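# Four arms unfold and latch a folding crate

## Task

A collapsed folding crate rests flat on the floor; erect it so that every one of its four walls stands upright and each of its four corner latches is engaged.

## Robot and tools

Robots: four identical i2rt Big YAM arms named arm1, arm2, arm3, arm4. Each has six revolute joints, a two-finger gripper and a wrist camera (arm1_cam_wrist to arm4_cam_wrist). Two room cameras, cam_high and cam_low, are fixed and not on any arm. Reach is about 1.0 m from the joint1 axis.

Frame: one shared scene frame, origin on the floor, +z up, metres. Feet (base_link, each facing along its own +x): arm1 (-0.344, +0.564, 0.400) quat_wxyz (0.769, -0.004, 0, -0.639); arm2 (-0.347, -0.575, 0.384) (0.754, 0, 0, 0.657); arm3 (0.320, 0.573, 0.372) (0.627, 0.001, -0.001, -0.779); arm4 (0.356, -0.566, 0.334) (0.630, 0, 0, 0.777). So arm1 and arm3 sit at +y, arm2 and arm4 at -y. "hand" is the point between the finger pads, roughly 1 cm short of the tips; the fingers point along the hand's +z and open along its y. hand_target is where the hand would be at the joint targets currently held. Printed hand positions can be off, especially when stretched.

Tool move: optional keys arm1..arm4 and cameras. Each arm key holds an object with "joints", "target" (plus optional "speed") or both. An arm left out gets nothing new but may still be pushing toward earlier targets.
- "joints": absolute joint targets by name, radians, except gripper_m in metres (fingertip gap). Ranges: joint1_rad -2.879..2.879 (yaw about foot, positive counter-clockwise seen from above, 0 = along foot's +x); joint2_rad 0..3.141 (shoulder; 0 upper arm back and level, positive lifts then swings forward); joint3_rad 0..3.019 (elbow; 0 folded, positive opens); joint4_rad -1.692..1.57 (hand pitch, positive tips fingers up); joint5_rad -1.57..1.57 (hand sideways, positive to arm's right); joint6_rad -2.094..2.094 (roll, positive clockwise viewed from behind); gripper_m 0..0.093. Done tolerances: ±0.045, 0.14, 0.09, 0.055, 0.03, 0.035 rad and ±0.003 m.
- "target": one list of seven numbers [x, y, z, qw, qx, qy, qz], an absolute hand pose in the scene frame in metres, in the same form as the "hand" line. The hand travels a straight line from its hand_target toward it. With target, "joints" may only contain gripper_m.
- "speed": top path speed, 0.002 to 0.5 m/s, default 0.25; rotation capped at twice that value in rad/s. Refused without target.
All motions in a call start together; all hand paths in one call finish together, paced by the slowest. Paths take 0.5 to 10 s and are cut off after 10 s. Each control step clips the path pose to within 100 mm and 20 degrees of the measured hand, then solves damped IK (position favoured). Expect errors of a centimetre or more, lag, drift and overspeed near full stretch. Joints move at different rates, so joint moves can swing the hand wide. Paths ignore obstacles and other arms.
cameras: list of names, or ["all"], [] for none; omitted means all only for a call with no action. Unknown keys or names make a call invalid; out-of-range values get it refused, and after a refusal later move/wait/finished_scene calls in that reply are skipped. A move with no action reports full state, scene number and images.

Tool wait: seconds 0 to 10, plus optional cameras; commands nothing new.
Tool zoom_image: camera and region [x0, y0, x1, y1] in pixels (origin top-left, at most 504x504) of that camera's latest image. Images are 672x504; wrist cameras are fisheye.
Tool read_manual: licence texts only. Tool finished_scene: argument scene (integer); ends the scene irreversibly, so the crate must stay erected and latched without help.

Result lines: the "move" line lists each arm given a motion with "done" or its worst status. joint_status/hand_status: off_target (stopped short, maybe still pushing); time_out (joint could not finish; it keeps a nearby target and keeps pushing; sending its reported position relaxes it); not_followed, "joint command not followed" or "pose unreachable" (a self/inter-arm collision check or reachability blocked the command; the gripper part still runs, and the arm may keep retrying). on_its_own lists uncommanded behaviour; its "held at" is a target, not a reading. "as last shown" marks arms not in the call; their status reads "not commanded". Joint velocities in rad/s (gripper m/s), "within noise" when still. Joint torques in N m, positive toward larger angle, including gravity, with offsets and noise; numbers 3 and 4 wrap at ±28. Images can lag the state slightly.

Gripper readings: gripping a rigid part at full force reads up to ~0.005 m narrower (some grippers ~0.002 m wider) than the part; closed on nothing reads 0.000-0.003. Grip is light just under first-contact width and reaches full force about 0.005 m below it. Release by commanding well above the reading. Force is roughly 50-64 N per pad.

Cautions: arms do not stop on contact and keep pushing hard. Avoid hard presses or hits between arms (including one gripper closing on another's fingers); the clearance check may be late and ignores fingers, gripper housings and wrist cameras. Do not slam fixed or heavy objects, drop parts, release moving parts or push very hard. Holding loads, stretched poses or unreachable targets heat motors; a MOTOR HOT line appears at 85 °C and at 100 °C the arm goes limp for 30-60 s (OVER-TEMPERATURE FAULT, keys read limit_stop_at_motor_heat; resend targets afterwards). Drives have backlash and weak wrists. The scene keeps running while you compose a reply, with the last commands held.

Each tool is called after "Call:" by a JSON object that holds its "op" and its "data".

## Session

Call:
{"op": "move", "data": {}}

Scene clock: 0.00 s.
Joint torques (N m): no reading
Motor temperatures (°C): arm1=[27 28 28 28 23 23 25] | arm2=[24 25 23 25 28 27 25] | arm3=[26 24 27 24 26 24 27] | arm4=[25 26 26 31 26 25 27]
Heat: arm1: hottest joint2_rad 28 °C; arm2: hottest joint5_rad 28 °C; arm3: hottest joint3_rad 27 °C; arm4: hottest joint4_rad 31 °C.
Joint velocities: within noise
arm1.joint_positions: joint1_rad=-0.585 joint2_rad=+0.467 joint3_rad=+1.640 joint4_rad=-1.554 joint5_rad=+0.191 joint6_rad=-0.040 gripper_m=+0.09396
arm1.joint_status: not commanded
arm1.hand: x=-0.4062 y=+0.4986 z=+1.0234 quat_wxyz=(-0.233, -0.706, -0.424, +0.517) (m; scene frame)
arm1.hand_target: x=-0.4048 y=+0.5020 z=+1.0297 quat_wxyz=(-0.238, -0.702, -0.420, +0.523) (m; scene frame)
arm1.hand_status: not commanded
arm2.joint_positions: joint1_rad=+0.742 joint2_rad=+0.378 joint3_rad=+1.702 joint4_rad=-1.262 joint5_rad=-0.142 joint6_rad=-0.320 gripper_m=+0.09396
arm2.joint_status: not commanded
arm2.hand: x=-0.3865 y=-0.5610 z=+1.1031 quat_wxyz=(-0.397, +0.664, -0.167, -0.611) (m; scene frame)
arm2.hand_target: x=-0.3859 y=-0.5619 z=+1.1085 quat_wxyz=(-0.399, +0.660, -0.165, -0.614) (m; scene frame)
arm2.hand_status: not commanded
arm3.joint_positions: joint1_rad=+0.368 joint2_rad=+0.508 joint3_rad=+1.375 joint4_rad=-1.360 joint5_rad=-0.070 joint6_rad=+0.635 gripper_m=+0.09396
arm3.joint_status: not commanded
arm3.hand: x=+0.3593 y=+0.3880 z=+0.9196 quat_wxyz=(-0.486, -0.725, -0.459, +0.167) (m; scene frame)
arm3.hand_target: x=+0.3588 y=+0.3913 z=+0.9281 quat_wxyz=(-0.494, -0.720, -0.456, +0.170) (m; scene frame)
arm3.hand_status: not commanded
arm4.joint_positions: joint1_rad=+0.790 joint2_rad=+0.548 joint3_rad=+1.366 joint4_rad=-1.267 joint5_rad=+0.241 joint6_rad=-0.097 gripper_m=+0.09396
arm4.joint_status: not commanded
arm4.hand: x=+0.1989 y=-0.4149 z=+0.8936 quat_wxyz=(-0.270, +0.802, -0.260, -0.465) (m; scene frame)
arm4.hand_target: x=+0.2019 y=-0.4169 z=+0.9028 quat_wxyz=(-0.272, +0.796, -0.260, -0.474) (m; scene frame)
arm4.hand_status: not commanded
pictures: arm1_cam_wrist, arm2_cam_wrist, arm3_cam_wrist, arm4_cam_wrist, cam_high, cam_low

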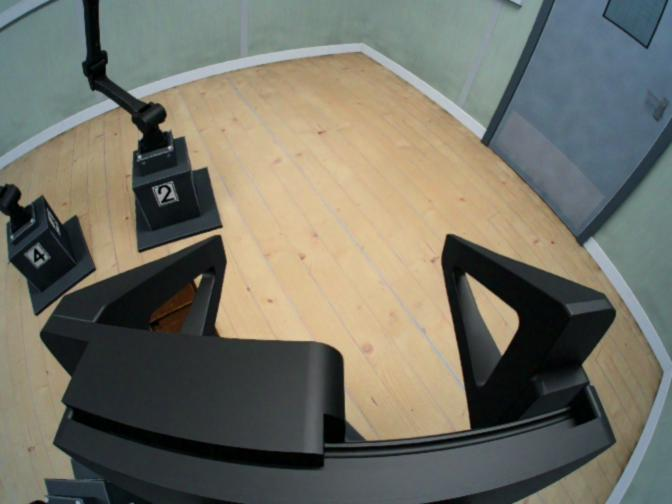

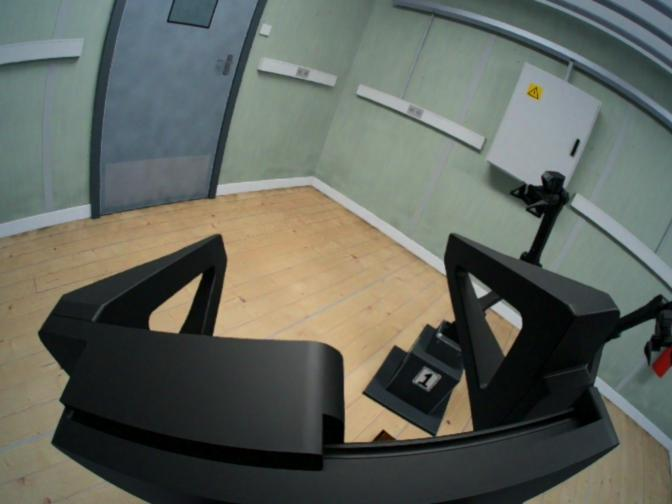

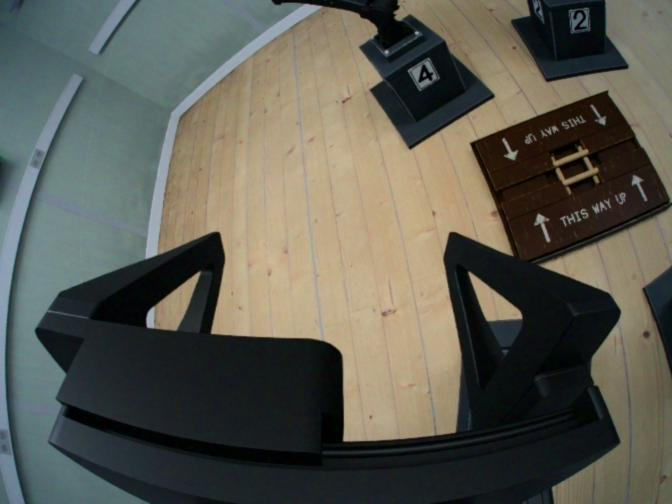

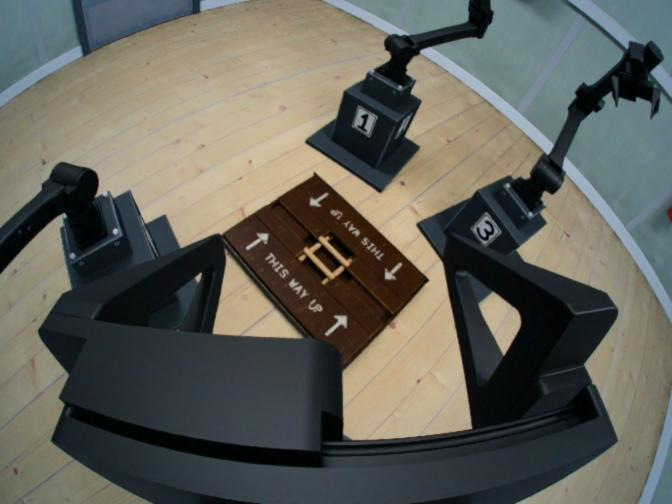

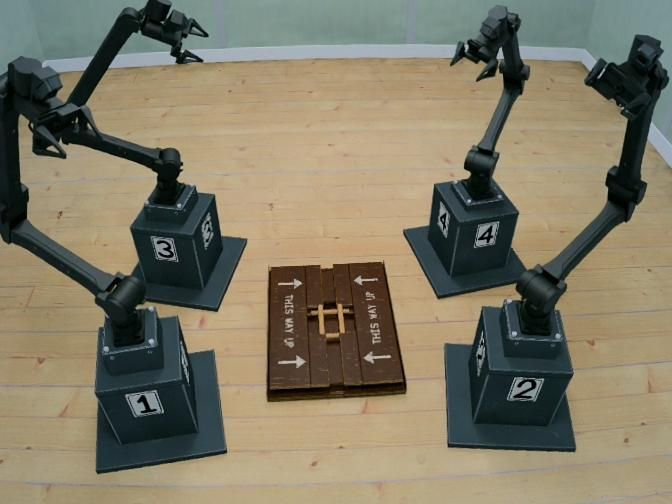

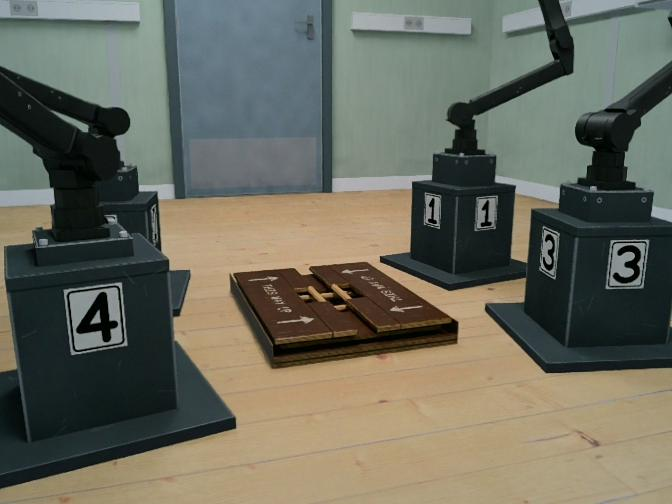

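Call:
{"op": "zoom_image", "data": {"camera": "cam_high", "region": [240, 240, 430, 420]}}

Call:
{"op": "zoom_image", "data": {"camera": "cam_low", "region": [220, 240, 470, 380]}}

Call:
{"op": "zoom_image", "data": {"camera": "arm4_cam_wrist", "region": [210, 160, 440, 370]}}

Call:
{"op": "zoom_image", "data": {"camera": "arm3_cam_wrist", "region": [450, 80, 672, 280]}}

Scaled by 2.653 from the camera's 672x504 image, which has a finer 960x720 frame.

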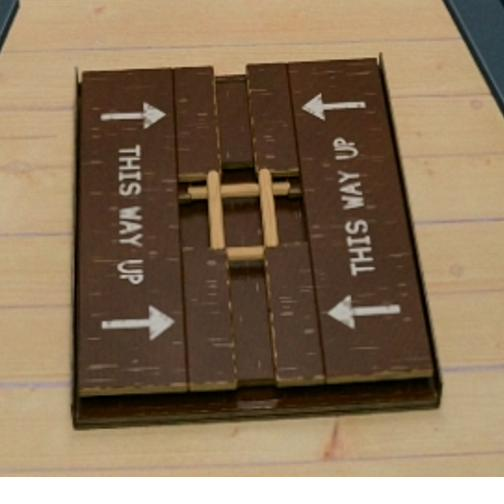

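Scaled by 2.016 from the camera's 672x504 image, which has a finer 960x720 frame.

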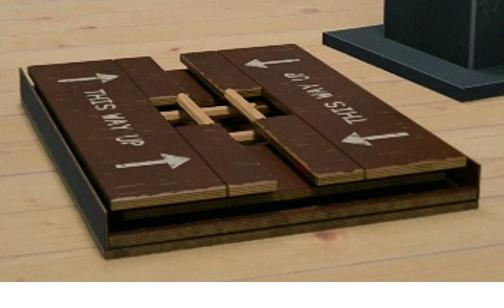

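Scaled by 2.191 from the camera's 672x504 image, which has a finer 960x720 frame.

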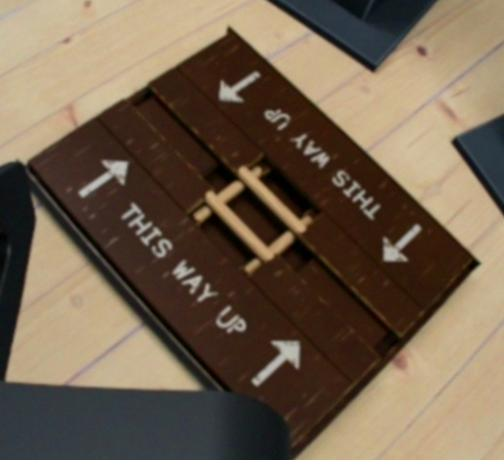

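Scaled by 2.270 from the camera's 672x504 image, which has a finer 960x720 frame.

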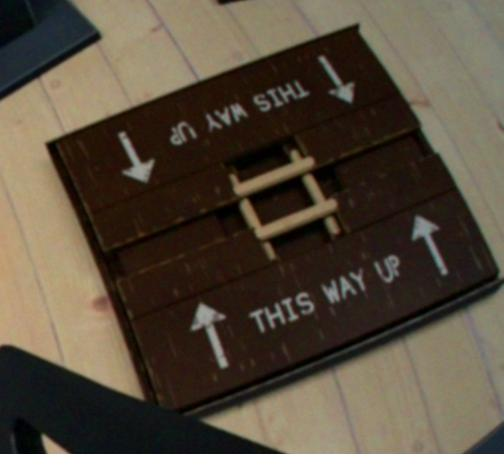

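Call:
{"op": "move", "data": {"arm1": {"target": [-0.05, 0.12, 0.75, 0, 0.7071, 0.7071, 0], "speed": 0.25}, "arm4": {"target": [0.45, -0.3, 0.85, 0, 0.7071, -0.7071, 0], "speed": 0.25}, "cameras": ["arm1_cam_wrist","arm4_cam_wrist","cam_high"]}}

Scene clock: 13.67 s.
Joint torques (N m): arm1=[-0.26 7.41 6.6 1.58 -0.3 0.06] | arm2=[-0.09 9.41 3.96 1.78 0.03 0] | arm3=[-0.91 1.9 7.1 2.39 0.16 0.02] | arm4=[2.08 -2.26 13.15 0.55 -0.07 0.09]
Motor temperatures (°C): arm1=[27 28 29 28 23 23 25] | arm2=[24 25 24 25 28 27 25] | arm3=[26 24 27 24 26 24 27] | arm4=[25 26 28 31 26 25 27]
Heat: arm1: hottest joint3_rad 29 °C; arm2: hottest joint5_rad 28 °C; arm3: hottest joint3_rad 27 °C; arm4: hottest joint4_rad 31 °C.
move: arm1 not_followed; arm4 off_target
Joint velocities: within noise
arm1.joint_positions: joint1_rad=-1.434 joint2_rad=+0.233 joint3_rad=+1.095 joint4_rad=-1.689 joint5_rad=-1.330 joint6_rad=-0.546 gripper_m=+0.09396
arm1.joint_status: not commanded
arm1.on_its_own: joint1_rad is held at -1.444, not at its first target -0.585; joint2_rad is held at +0.243, not at its first target +0.466; joint3_rad is held at +1.106, not at its first target +1.654; joint4_rad is held at -1.688, not at its first target -1.550; joint5_rad is held at -1.337, not at its first target +0.191; joint6_rad is held at -0.555, not at its first target -0.040
arm1.hand: x=-0.2842 y=+0.4085 z=+0.8896 quat_wxyz=(-0.539, -0.569, -0.512, +0.352) (m; scene frame)
arm1.hand_target: x=-0.2860 y=+0.4080 z=+0.8931 quat_wxyz=(-0.539, -0.569, -0.512, +0.352) (m; scene frame)
arm1.hand_status: not_followed (0.397 m and 80.3 deg from the pose sent, 0.587 m and 73.9 deg at the start; pose on its path clipped on 94 of 117 steps; a joint's target at an end of its range on 101 of 117 steps)
arm2, arm3: as last shown
arm4.joint_positions: joint1_rad=-0.559 joint2_rad=+0.956 joint3_rad=+1.606 joint4_rad=-1.697 joint5_rad=-0.009 joint6_rad=-0.324 gripper_m=+0.09396
arm4.joint_status: not commanded
arm4.hand: x=+0.4540 y=-0.2964 z=+0.8296 quat_wxyz=(-0.231, +0.674, -0.692, -0.116) (m; scene frame)
arm4.hand_target: x=+0.4525 y=-0.2975 z=+0.8475 quat_wxyz=(-0.246, +0.673, -0.686, -0.122) (m; scene frame)
arm4.hand_status: off_target (0.021 m and 30.0 deg from the pose sent, 0.280 m and 82.7 deg at the start; pose on its path clipped on 53 of 117 steps; a joint's target at an end of its range on 85 of 117 steps)
pictures: arm1_cam_wrist, arm4_cam_wrist, cam_high
led back after a hold (arm1 arm): the arm was led back toward your command in small steps, so it may still be short of it.
pose unreachable (arm1 arm): on one or more control steps of this call this arm could not follow its commanded pose, so it was not sent that pose on those steps. On the call's last step it was still not sent that pose. It may still have moved: this result reports where it is.
cause: moving toward the commanded pose would bring two parts of the arm too close to each other (its wrist (the part past joint 4) and its wrist camera, 2 mm apart when it was first held).

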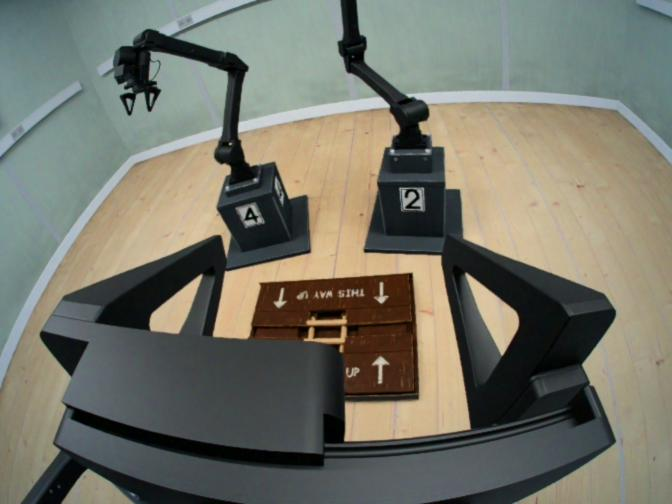

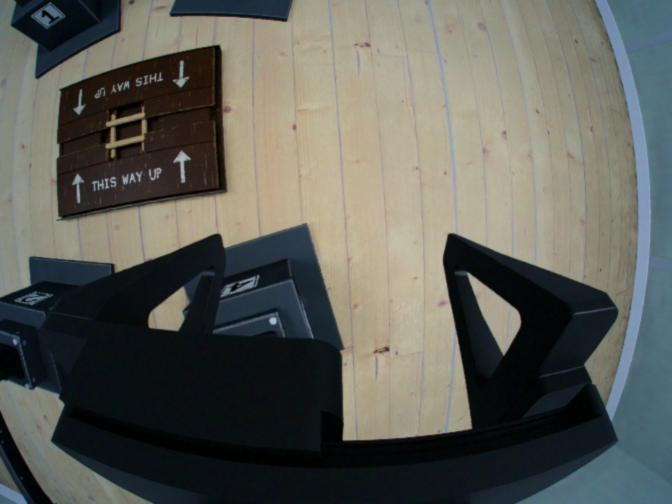

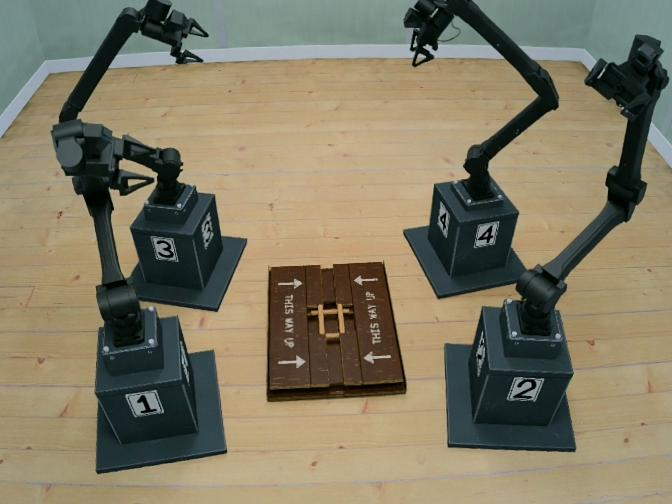

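Call:
{"op": "move", "data": {"arm1": {"joints": {"joint1_rad": 0.324, "joint2_rad": 1.557, "joint3_rad": 1.259, "joint4_rad": -1.273, "joint5_rad": 0, "joint6_rad": 0}}, "cameras": ["arm1_cam_wrist","cam_high","cam_low"]}}

Scene clock: 27.03 s.
Joint torques (N m): arm1=[0.03 -15.27 8.68 0.47 0.21 0.19] | arm2=[-0.09 9.41 3.96 1.78 0.03 0] | arm3=[-0.44 1.32 7.16 2.32 0.12 0.04] | arm4=[2.08 -2.26 13.16 0.55 -0.05 0.09]
Motor temperatures (°C): arm1=[27 28 30 28 23 23 25] | arm2=[24 26 24 25 28 27 25] | arm3=[26 24 28 24 26 23 27] | arm4=[25 26 29 31 26 25 27]
Heat: arm1: hottest joint3_rad 30 °C; arm2: hottest joint5_rad 28 °C; arm3: hottest joint3_rad 28 °C; arm4: hottest joint4_rad 31 °C.
move: arm1 done
Joint velocities: within noise
arm1.joint_positions: joint1_rad=+0.321 joint2_rad=+1.560 joint3_rad=+1.247 joint4_rad=-1.273 joint5_rad=-0.010 joint6_rad=-0.024 gripper_m=+0.09398
arm1.joint_status: all done
arm1.hand: x=-0.1264 y=+0.1763 z=+0.5452 quat_wxyz=(+0.005, -0.497, -0.868, -0.005) (m; scene frame)
arm1.hand_target: x=-0.1227 y=+0.1732 z=+0.5464 quat_wxyz=(+0.004, -0.502, -0.865, -0.003) (m; scene frame)
arm1.hand_status: not commanded
arm2, arm3, arm4: as last shown
pictures: arm1_cam_wrist, cam_high, cam_low

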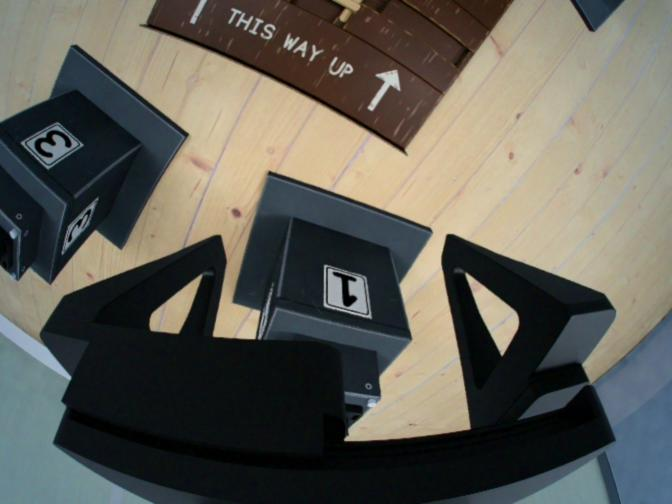

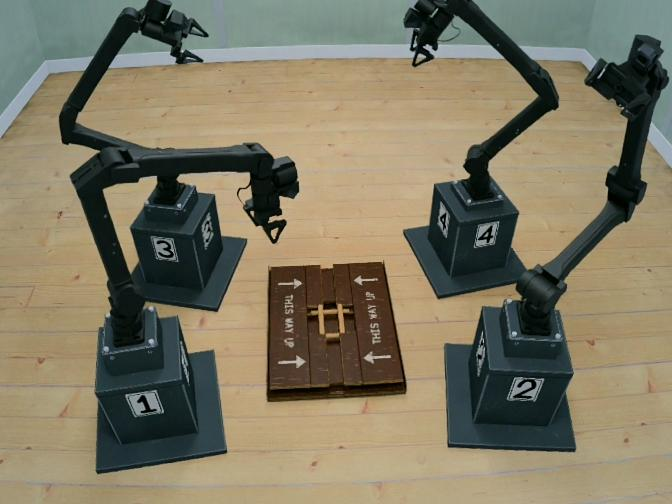

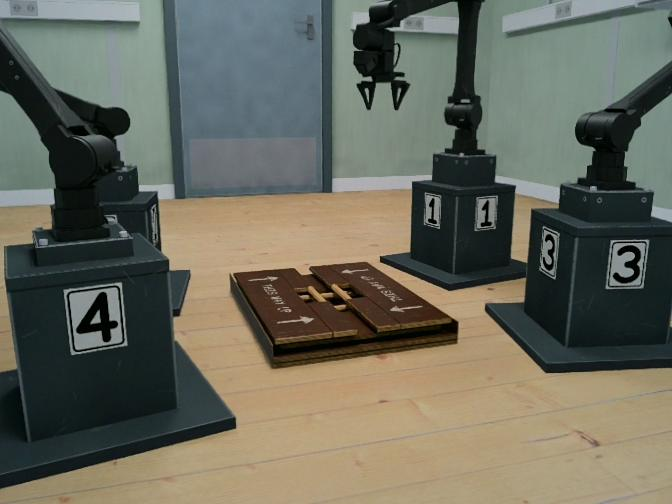

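Call:
{"op": "move", "data": {"arm1": {"joints": {"joint1_rad": 0.324, "joint2_rad": 1.574, "joint3_rad": 1.293, "joint4_rad": -0.68, "joint5_rad": 0, "joint6_rad": 0}}, "cameras": ["arm1_cam_wrist"]}}

Call:
{"op": "zoom_image", "data": {"camera": "arm1_cam_wrist", "region": [110, 0, 560, 340]}}

Scene clock: 30.53 s.
Joint torques (N m): arm1=[-0.38 -15.91 12.1 2.32 0.21 0.16] | arm2=[-0.09 9.47 3.95 1.77 0.02 0] | arm3=[-0.38 1.73 7.13 2.47 0.13 0.01] | arm4=[2.08 -2.26 13.15 0.55 -0.05 0.09]
Motor temperatures (°C): arm1=[27 28 30 28 23 23 25] | arm2=[24 26 24 25 28 27 25] | arm3=[26 24 28 24 26 23 27] | arm4=[25 26 29 31 26 25 27]
Heat: arm1: hottest joint3_rad 30 °C; arm2: hottest joint5_rad 28 °C; arm3: hottest joint3_rad 28 °C; arm4: hottest joint4_rad 31 °C.
move: arm1 done
Joint velocities: within noise
arm1.joint_positions: joint1_rad=+0.321 joint2_rad=+1.560 joint3_rad=+1.247 joint4_rad=-0.695 joint5_rad=-0.003 joint6_rad=-0.014 gripper_m=+0.09398
arm1.joint_status: all done
arm1.hand: x=-0.0613 y=+0.0567 z=+0.5836 quat_wxyz=(-0.238, -0.481, -0.831, +0.145) (m; scene frame)
arm1.hand_target: x=-0.0510 y=+0.0413 z=+0.6011 quat_wxyz=(-0.258, -0.482, -0.823, +0.155) (m; scene frame)
arm1.hand_status: not commanded
arm2, arm3, arm4: as last shown
pictures: arm1_cam_wrist

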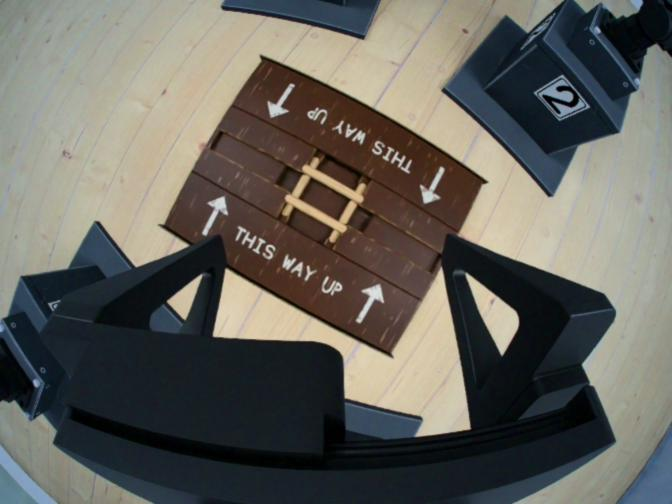

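Scaled by 1.120 from the camera's 672x504 image, which has a finer 960x720 frame.

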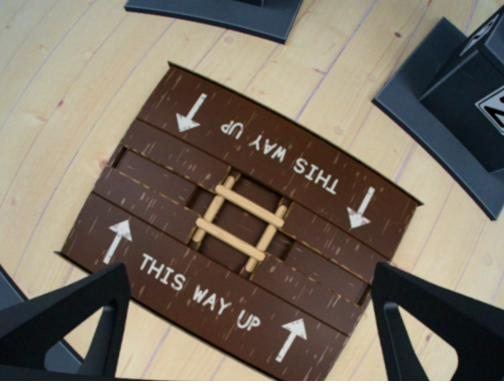

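Call:
{"op": "zoom_image", "data": {"camera": "arm1_cam_wrist", "region": [240, 120, 440, 270]}}

Scaled by 2.520 from the camera's 672x504 image, which has a finer 960x720 frame.

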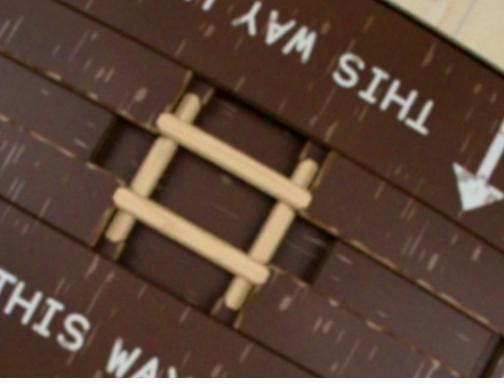

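Call:
{"op": "move", "data": {"arm1": {"joints": {"joint1_rad": 0.386, "joint2_rad": 2.17, "joint3_rad": 1.61, "joint4_rad": -0.999, "joint5_rad": 0, "joint6_rad": -1.0, "gripper_m": 0.06}}, "cameras": ["arm1_cam_wrist"]}}

Call:
{"op": "move", "data": {"arm1": {"target": [-0.013, 0.048, 0.2, 0, 0, 1, 0], "speed": 0.15}, "cameras": ["arm1_cam_wrist","cam_low"]}}

Scene clock: 63.10 s.
Joint torques (N m): arm1=[-0.5 -24.88 9.95 0.21 0.09 -0.07] | arm2=[-0.03 9.47 3.96 1.8 0.03 0] | arm3=[-0.67 1.2 7.21 2.39 0.11 0.02] | arm4=[2.08 -2.26 13.15 0.55 -0.05 0.09]
Motor temperatures (°C): arm1=[27 29 36 28 23 23 25] | arm2=[24 26 24 25 28 26 25] | arm3=[26 24 29 24 26 23 27] | arm4=[25 26 31 31 26 25 27]
Heat: arm1: hottest joint3_rad 36 °C; arm2: hottest joint5_rad 28 °C; arm3: hottest joint3_rad 29 °C; arm4: hottest joint3_rad 31 °C.
move: arm1 done
Joint velocities: within noise
arm1.joint_positions: joint1_rad=+0.386 joint2_rad=+2.179 joint3_rad=+1.566 joint4_rad=-0.993 joint5_rad=+0.008 joint6_rad=-0.977 gripper_m=+0.06005
arm1.joint_status: all done
arm1.hand: x=-0.0233 y=+0.0597 z=+0.3362 quat_wxyz=(+0.016, -0.012, -1.000, -0.009) (m; scene frame)
arm1.hand_target: x=-0.0122 y=+0.0429 z=+0.3546 quat_wxyz=(+0.003, -0.004, -1.000, +0.010) (m; scene frame)
arm1.hand_status: not commanded
arm2, arm3, arm4: as last shown
pictures: arm1_cam_wrist

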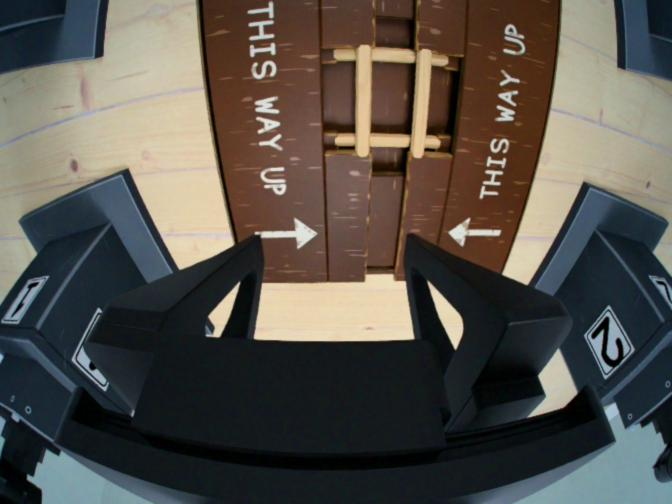

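Scene clock: 64.93 s.
Joint torques (N m): arm1=[-0.21 -24.06 7.97 0.76 -0.04 -0.04] | arm2=[-0.09 9.41 3.95 1.78 0.03 0] | arm3=[-0.32 1.55 7.21 2.26 0.11 0.01] | arm4=[2.14 -2.26 13.15 0.55 -0.05 0.09]
Motor temperatures (°C): arm1=[27 29 36 28 23 23 25] | arm2=[24 26 24 25 28 26 25] | arm3=[26 24 29 24 26 23 27] | arm4=[25 26 31 31 26 25 27]
Heat: arm1: hottest joint3_rad 36 °C; arm2: hottest joint5_rad 28 °C; arm3: hottest joint3_rad 29 °C; arm4: hottest joint3_rad 31 °C.
move: arm1 off_target
Joint velocities: within noise
arm1.joint_positions: joint1_rad=+0.386 joint2_rad=+2.418 joint3_rad=+1.566 joint4_rad=-0.758 joint5_rad=-0.006 joint6_rad=-0.985 gripper_m=+0.06005
arm1.joint_status: not commanded
arm1.hand: x=-0.0250 y=+0.0647 z=+0.1962 quat_wxyz=(+0.011, -0.008, -1.000, -0.015) (m; scene frame)
arm1.hand_target: x=-0.0138 y=+0.0495 z=+0.2009 quat_wxyz=(+0.000, +0.000, -1.000, +0.000) (m; scene frame)
arm1.hand_status: off_target (0.021 m and 2.3 deg from the pose sent, 0.137 m and 2.5 deg at the start)
arm2, arm3, arm4: as last shown
pictures: arm1_cam_wrist, cam_low

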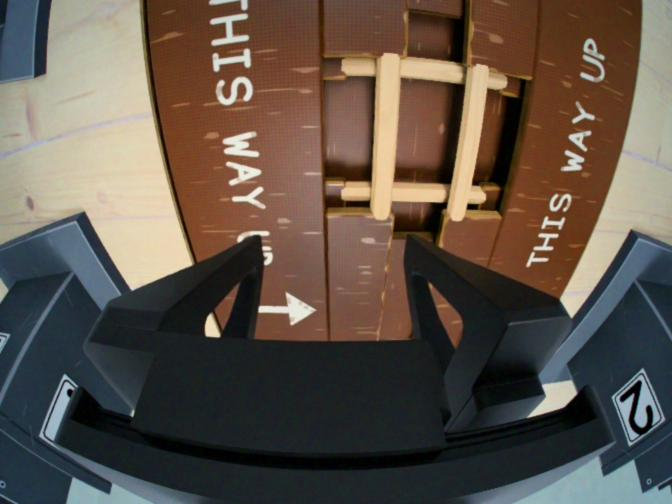

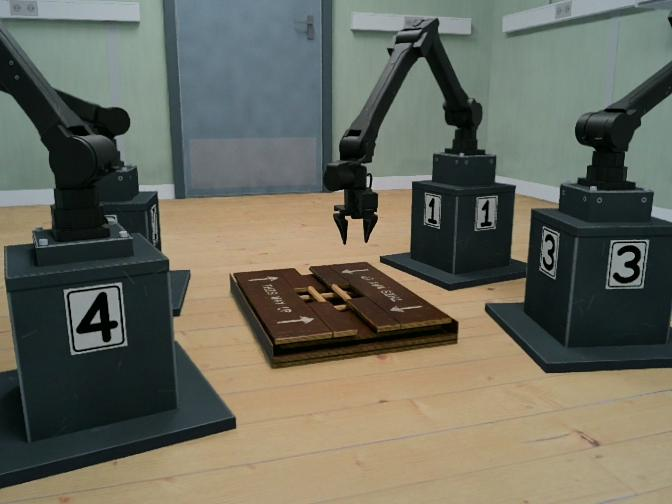

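Call:
{"op": "move", "data": {"arm1": {"target": [-0.013, 0.012, 0.13, 0, 0, 1, 0], "speed": 0.15}, "cameras": ["arm1_cam_wrist"]}}

Scene clock: 69.70 s.
Joint torques (N m): arm1=[-0.85 -25.64 8.21 0.31 0.03 -0.02] | arm2=[-0.03 9.47 3.96 1.78 0.02 0] | arm3=[-0.67 1.44 7.25 2.26 0.16 0.03] | arm4=[2.14 -2.26 13.16 0.55 -0.05 0.09]
Motor temperatures (°C): arm1=[27 29 35 28 23 23 25] | arm2=[24 26 24 25 28 26 25] | arm3=[26 24 29 24 26 23 27] | arm4=[25 26 31 31 26 25 27]
Heat: arm1: hottest joint3_rad 35 °C; arm2: hottest joint5_rad 28 °C; arm3: hottest joint3_rad 29 °C; arm4: hottest joint3_rad 31 °C.
move: arm1 off_target
Joint velocities: within noise
arm1.joint_positions: joint1_rad=+0.363 joint2_rad=+2.616 joint3_rad=+1.758 joint4_rad=-0.739 joint5_rad=-0.007 joint6_rad=-1.018 gripper_m=+0.06005
arm1.joint_status: not commanded
arm1.hand: x=-0.0189 y=+0.0280 z=+0.1262 quat_wxyz=(+0.007, -0.003, -1.000, -0.010) (m; scene frame)
arm1.hand_target: x=-0.0154 y=+0.0121 z=+0.1296 quat_wxyz=(+0.000, +0.000, -1.000, +0.000) (m; scene frame)
arm1.hand_status: off_target (0.017 m and 1.4 deg from the pose sent, 0.085 m and 2.3 deg at the start)
arm2, arm3, arm4: as last shown
pictures: arm1_cam_wrist

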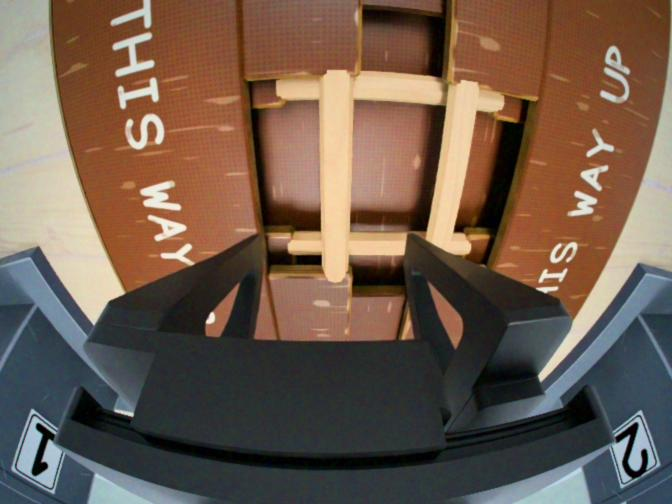

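Call:
{"op": "move", "data": {"arm1": {"target": [-0.016, 0.014, 0.07, 0, 0, 1, 0], "speed": 0.1, "joints": {"gripper_m": 0.045}}, "cameras": ["arm1_cam_wrist", "cam_low"]}}

Call:
{"op": "zoom_image", "data": {"camera": "cam_low", "region": [220, 180, 470, 380]}}

Scene clock: 73.77 s.
Joint torques (N m): arm1=[-0.62 -25.05 7.6 0.76 0.07 0.02] | arm2=[-0.09 9.41 3.96 1.78 0.03 0] | arm3=[-0.32 1.61 7.16 2.52 0.11 -0.02] | arm4=[2.08 -2.26 13.15 0.55 -0.05 0.09]
Motor temperatures (°C): arm1=[27 30 35 28 23 23 25] | arm2=[24 26 24 25 28 26 25] | arm3=[26 24 29 24 26 23 27] | arm4=[25 26 31 31 26 25 27]
Heat: arm1: hottest joint3_rad 35 °C; arm2: hottest joint5_rad 28 °C; arm3: hottest joint3_rad 29 °C; arm4: hottest joint3_rad 31 °C.
move: arm1 off_target
Joint velocities: within noise
arm1.joint_positions: joint1_rad=+0.367 joint2_rad=+2.737 joint3_rad=+1.825 joint4_rad=-0.696 joint5_rad=-0.007 joint6_rad=-1.021 gripper_m=+0.04507
arm1.joint_status: all done
arm1.hand: x=-0.0196 y=+0.0337 z=+0.0685 quat_wxyz=(+0.010, +0.001, -1.000, -0.015) (m; scene frame)
arm1.hand_target: x=-0.0140 y=+0.0164 z=+0.0705 quat_wxyz=(+0.000, +0.004, -1.000, +0.000) (m; scene frame)
arm1.hand_status: off_target (0.020 m and 2.0 deg from the pose sent, 0.058 m and 1.4 deg at the start)
arm2, arm3, arm4: as last shown
pictures: arm1_cam_wrist, cam_low

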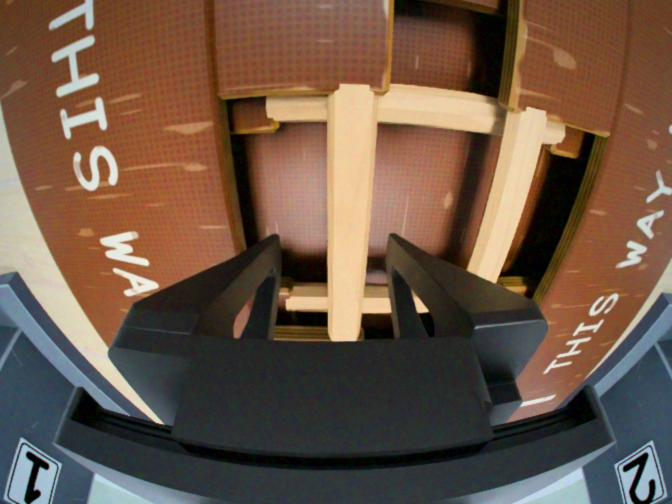

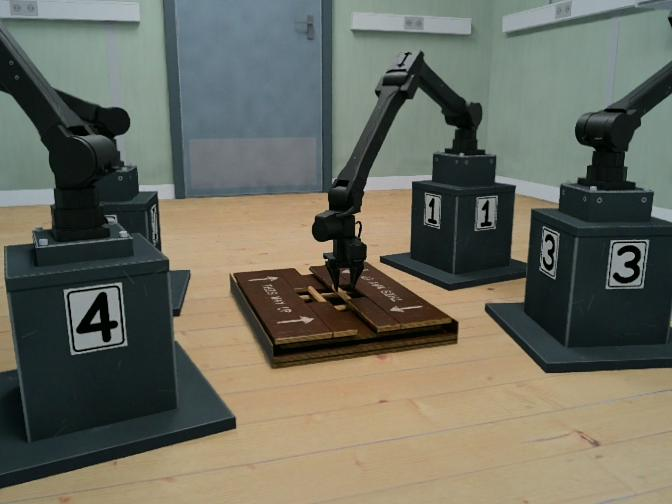

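Scaled by 2.016 from the camera's 672x504 image, which has a finer 960x720 frame.

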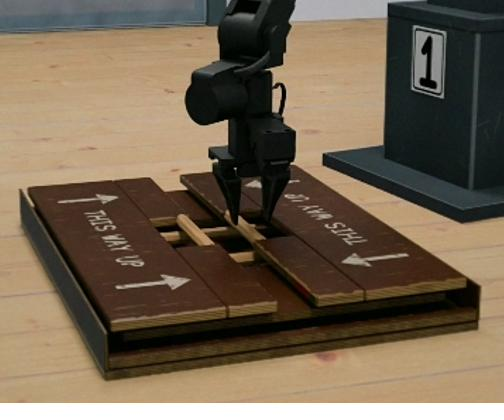

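Call:
{"op": "zoom_image", "data": {"camera": "arm1_cam_wrist", "region": [220, 70, 560, 350]}}

Scaled by 1.482 from the camera's 672x504 image, which has a finer 960x720 frame.

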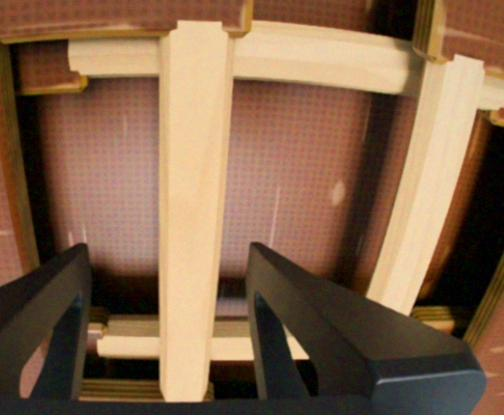

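Call:
{"op": "move", "data": {"arm1": {"target": [-0.015, 0.009, 0.05, 0, 0, 1, 0], "speed": 0.05}, "cameras": ["arm1_cam_wrist", "cam_low"]}}

Call:
{"op": "zoom_image", "data": {"camera": "arm1_cam_wrist", "region": [220, 70, 560, 350]}}

Call:
{"op": "zoom_image", "data": {"camera": "cam_low", "region": [280, 220, 400, 340]}}

Scene clock: 88.43 s.
Joint torques (N m): arm1=[-1.26 -25.52 7.92 0.81 0.05 0] | arm2=[-0.09 9.41 3.95 1.8 0.03 0] | arm3=[-0.56 1.73 7.15 2.15 0.14 0.01] | arm4=[2.14 -2.26 13.15 0.57 -0.05 0.09]
Motor temperatures (°C): arm1=[27 31 34 28 23 23 25] | arm2=[24 26 24 25 28 26 25] | arm3=[26 24 30 24 26 23 27] | arm4=[25 26 32 31 26 25 27]
Heat: arm1: hottest joint3_rad 34 °C; arm2: hottest joint5_rad 28 °C; arm3: hottest joint3_rad 30 °C; arm4: hottest joint3_rad 32 °C.
move: arm1 off_target
Joint velocities: within noise
arm1.joint_positions: joint1_rad=+0.363 joint2_rad=+2.789 joint3_rad=+1.885 joint4_rad=-0.696 joint5_rad=-0.007 joint6_rad=-1.021 gripper_m=+0.04507
arm1.joint_status: not commanded
arm1.hand: x=-0.0179 y=+0.0251 z=+0.0507 quat_wxyz=(+0.007, -0.001, -1.000, -0.012) (m; scene frame)
arm1.hand_target: x=-0.0156 y=+0.0093 z=+0.0498 quat_wxyz=(+0.000, +0.000, -1.000, +0.000) (m; scene frame)
arm1.hand_status: off_target (0.016 m and 1.6 deg from the pose sent, 0.031 m and 2.0 deg at the start)
arm2.joint_positions: joint1_rad=+0.742 joint2_rad=+0.378 joint3_rad=+1.702 joint4_rad=-1.262 joint5_rad=-0.142 joint6_rad=-0.320 gripper_m=+0.09396
arm2.joint_status: not commanded
arm2.hand: x=-0.3865 y=-0.5610 z=+1.1031 quat_wxyz=(-0.397, +0.664, -0.167, -0.611) (m; scene frame)
arm2.hand_target: x=-0.3859 y=-0.5619 z=+1.1085 quat_wxyz=(-0.399, +0.660, -0.165, -0.614) (m; scene frame)
arm2.hand_status: not commanded
arm3.joint_positions: joint1_rad=+0.368 joint2_rad=+0.508 joint3_rad=+1.375 joint4_rad=-1.360 joint5_rad=-0.070 joint6_rad=+0.635 gripper_m=+0.09396
arm3.joint_status: not commanded
arm3.hand: x=+0.3593 y=+0.3880 z=+0.9196 quat_wxyz=(-0.486, -0.725, -0.459, +0.167) (m; scene frame)
arm3.hand_target: x=+0.3588 y=+0.3913 z=+0.9281 quat_wxyz=(-0.494, -0.720, -0.456, +0.170) (m; scene frame)
arm3.hand_status: not commanded
arm4: as last shown
pictures: arm1_cam_wrist, cam_low

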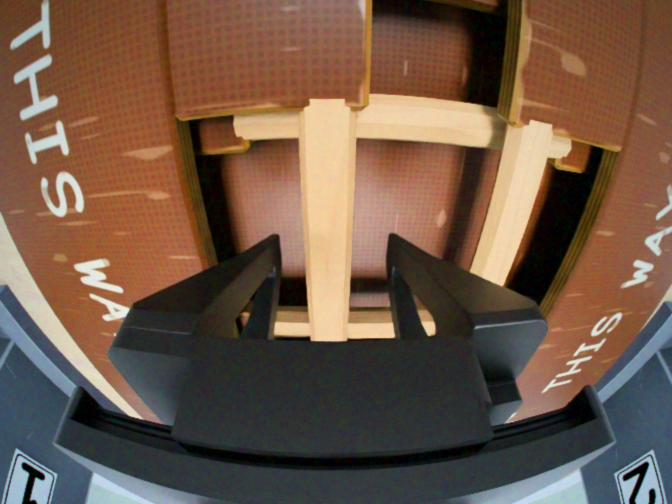

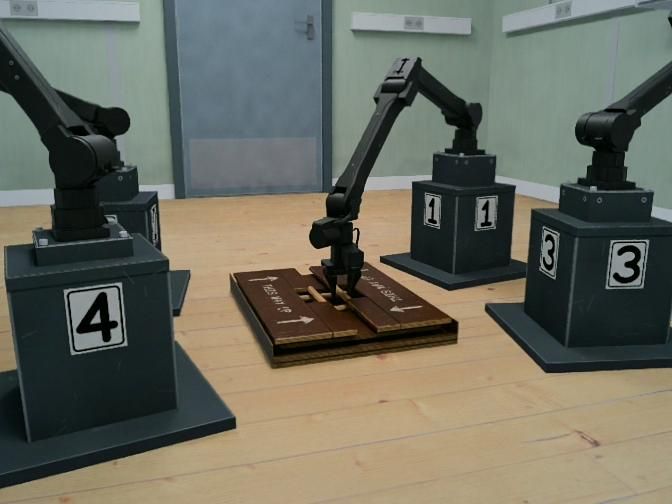

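Scaled by 1.482 from the camera's 672x504 image, which has a finer 960x720 frame.

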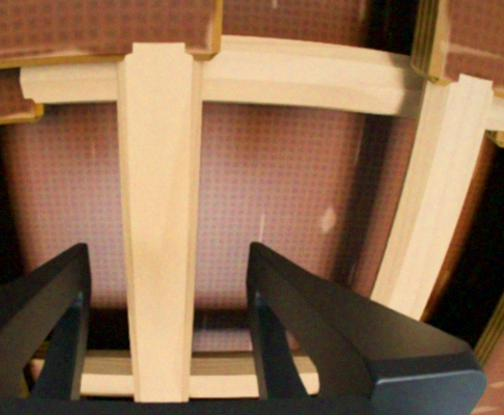

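Scaled by 4.200 from the camera's 672x504 image, which has a finer 960x720 frame.

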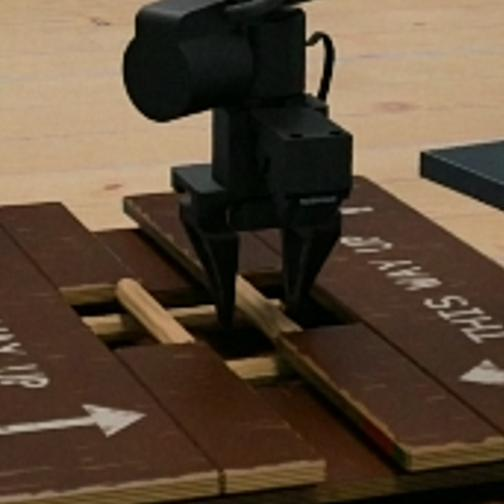

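Call:
{"op": "move", "data": {"arm1": {"target": [-0.015, 0.010, 0.038, 0, 0, 1, 0], "speed": 0.05}, "cameras": ["arm1_cam_wrist"]}}

Call:
{"op": "move", "data": {"arm1": {"joints": {"gripper_m": 0.014}}, "cameras": ["arm1_cam_wrist"]}}

Call:
{"op": "zoom_image", "data": {"camera": "arm1_cam_wrist", "region": [220, 70, 560, 350]}}

Scene clock: 90.80 s.
Joint torques (N m): arm1=[-0.97 -25.17 7.84 0.81 0.05 0] | arm2=[-0.09 9.41 3.97 1.8 0.02 0] | arm3=[-0.21 1.61 7.25 2.37 0.1 0.01] | arm4=[2.08 -2.26 13.15 0.57 -0.05 0.09]
Motor temperatures (°C): arm1=[27 31 34 28 23 23 25] | arm2=[24 26 24 25 28 26 25] | arm3=[26 24 30 24 26 23 27] | arm4=[25 26 32 31 26 25 27]
Heat: arm1: hottest joint3_rad 34 °C; arm2: hottest joint5_rad 28 °C; arm3: hottest joint3_rad 30 °C; arm4: hottest joint3_rad 32 °C.
move: arm1 off_target
Joint velocities: within noise
arm1.joint_positions: joint1_rad=+0.363 joint2_rad=+2.812 joint3_rad=+1.901 joint4_rad=-0.693 joint5_rad=-0.007 joint6_rad=-1.021 gripper_m=+0.04507
arm1.joint_status: not commanded
arm1.hand: x=-0.0190 y=+0.0267 z=+0.0402 quat_wxyz=(+0.009, -0.001, -1.000, -0.014) (m; scene frame)
arm1.hand_target: x=-0.0152 y=+0.0105 z=+0.0388 quat_wxyz=(+0.000, +0.000, -1.000, +0.000) (m; scene frame)
arm1.hand_status: off_target (0.017 m and 1.9 deg from the pose sent, 0.020 m and 1.6 deg at the start)
arm2, arm3: as last shown
arm4.joint_positions: joint1_rad=-0.559 joint2_rad=+0.956 joint3_rad=+1.606 joint4_rad=-1.697 joint5_rad=-0.009 joint6_rad=-0.324 gripper_m=+0.09396
arm4.joint_status: not commanded
arm4.hand: x=+0.4540 y=-0.2964 z=+0.8296 quat_wxyz=(-0.231, +0.674, -0.692, -0.116) (m; scene frame)
arm4.hand_target: x=+0.4525 y=-0.2975 z=+0.8475 quat_wxyz=(-0.246, +0.673, -0.686, -0.122) (m; scene frame)
arm4.hand_status: not commanded
pictures: arm1_cam_wrist

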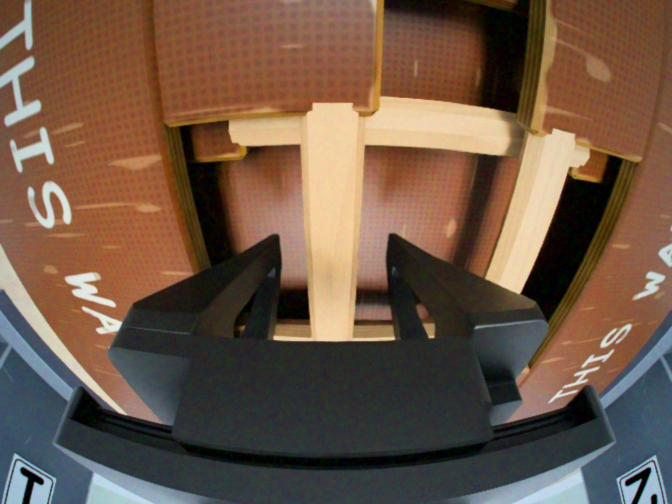

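Scene clock: 91.40 s.
Joint torques (N m): arm1=[-0.85 -25 7.9 0.91 0.05 -0.02] | arm2=[-0.15 9.41 3.97 1.77 0.02 0] | arm3=[-0.62 1.32 7.16 2.28 0.11 0.05] | arm4=[2.08 -2.2 13.16 0.57 -0.04 0.09]
Motor temperatures (°C): arm1=[27 31 34 28 23 23 25] | arm2=[24 26 24 25 28 26 25] | arm3=[26 24 30 24 26 23 27] | arm4=[25 26 32 31 26 25 27]
Heat: arm1: hottest joint3_rad 34 °C; arm2: hottest joint5_rad 28 °C; arm3: hottest joint3_rad 30 °C; arm4: hottest joint3_rad 32 °C.
move: arm1 off_target
Joint velocities: within noise
arm1.joint_positions: joint1_rad=+0.363 joint2_rad=+2.812 joint3_rad=+1.901 joint4_rad=-0.693 joint5_rad=-0.009 joint6_rad=-1.015 gripper_m=+0.01778
arm1.joint_status: gripper_m off_target (ended at +0.01781, target +0.01400)
arm1.hand: x=-0.0187 y=+0.0269 z=+0.0402 quat_wxyz=(+0.008, -0.004, -1.000, -0.014) (m; scene frame)
arm1.hand_target: x=-0.0149 y=+0.0105 z=+0.0388 quat_wxyz=(-0.001, -0.003, -1.000, +0.000) (m; scene frame)
arm1.hand_status: not commanded
arm2, arm3, arm4: as last shown
pictures: arm1_cam_wrist

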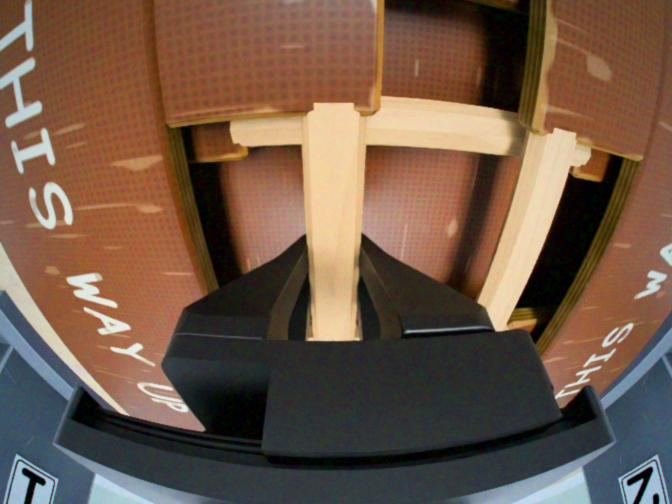

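Scaled by 1.482 from the camera's 672x504 image, which has a finer 960x720 frame.

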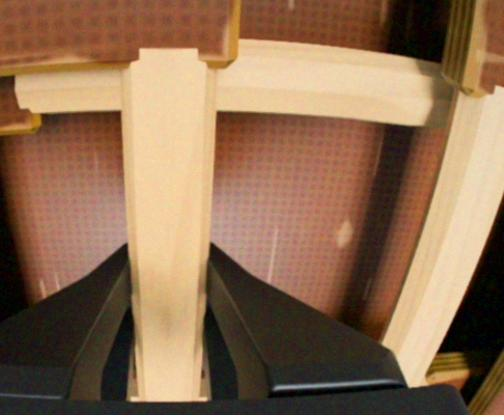

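Call:
{"op": "move", "data": {"arm1": {"target": [-0.015, 0.015, 0.086, 0, 0, 0.9914, -0.1305], "speed": 0.08, "joints": {"gripper_m": 0.011}}, "cameras": ["arm1_cam_wrist", "cam_low"]}}

Call:
{"op": "zoom_image", "data": {"camera": "cam_low", "region": [220, 180, 470, 380]}}

Scene clock: 104.47 s.
Joint torques (N m): arm1=[-0.5 -27.87 4.16 2.11 0.78 0.03] | arm2=[-0.09 9.35 3.95 1.78 0.02 0] | arm3=[-0.21 1.67 7.13 2.44 0.14 0.04] | arm4=[2.14 -2.26 13.16 0.55 -0.05 0.09]
Motor temperatures (°C): arm1=[27 32 33 28 23 23 25] | arm2=[24 26 24 25 27 26 25] | arm3=[26 24 30 24 26 23 27] | arm4=[25 26 32 31 26 25 27]
Heat: arm1: hottest joint3_rad 33 °C; arm2: hottest joint5_rad 27 °C; arm3: hottest joint3_rad 30 °C; arm4: hottest joint3_rad 32 °C.
move: arm1 off_target
Joint velocities: within noise
arm1.joint_positions: joint1_rad=+0.395 joint2_rad=+2.668 joint3_rad=+1.628 joint4_rad=-0.351 joint5_rad=+0.114 joint6_rad=-0.998 gripper_m=+0.01763
arm1.joint_status: gripper_m off_target (ended at +0.01763, target +0.01100)
arm1.hand: x=-0.0197 y=+0.0267 z=+0.0715 quat_wxyz=(+0.002, -0.001, -0.994, +0.109) (m; scene frame)
arm1.hand_target: x=-0.0143 y=+0.0158 z=+0.0853 quat_wxyz=(-0.003, -0.001, -0.992, +0.128) (m; scene frame)
arm1.hand_status: off_target (0.019 m and 2.5 deg from the pose sent, 0.048 m and 16.6 deg at the start)
arm2, arm3, arm4: as last shown
pictures: arm1_cam_wrist, cam_low

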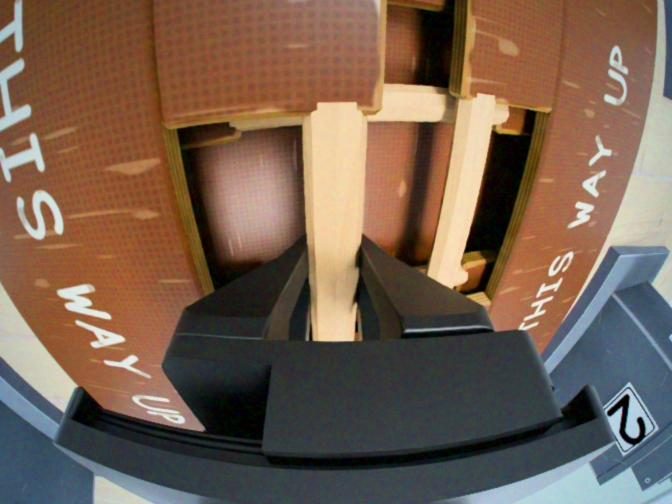

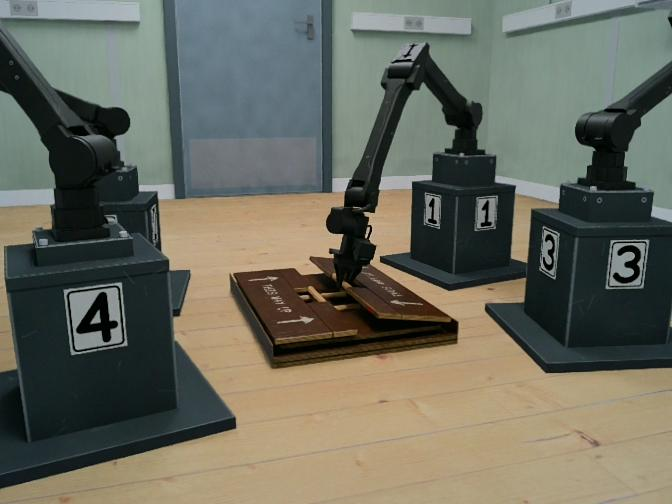

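Scaled by 2.016 from the camera's 672x504 image, which has a finer 960x720 frame.

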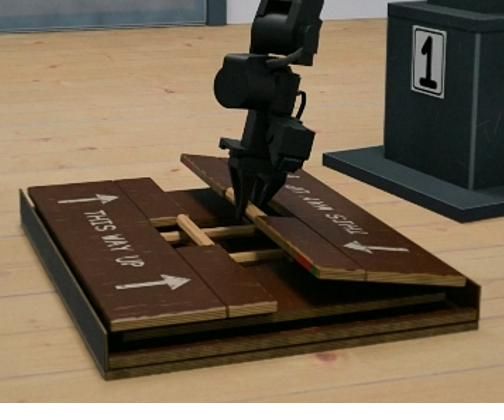

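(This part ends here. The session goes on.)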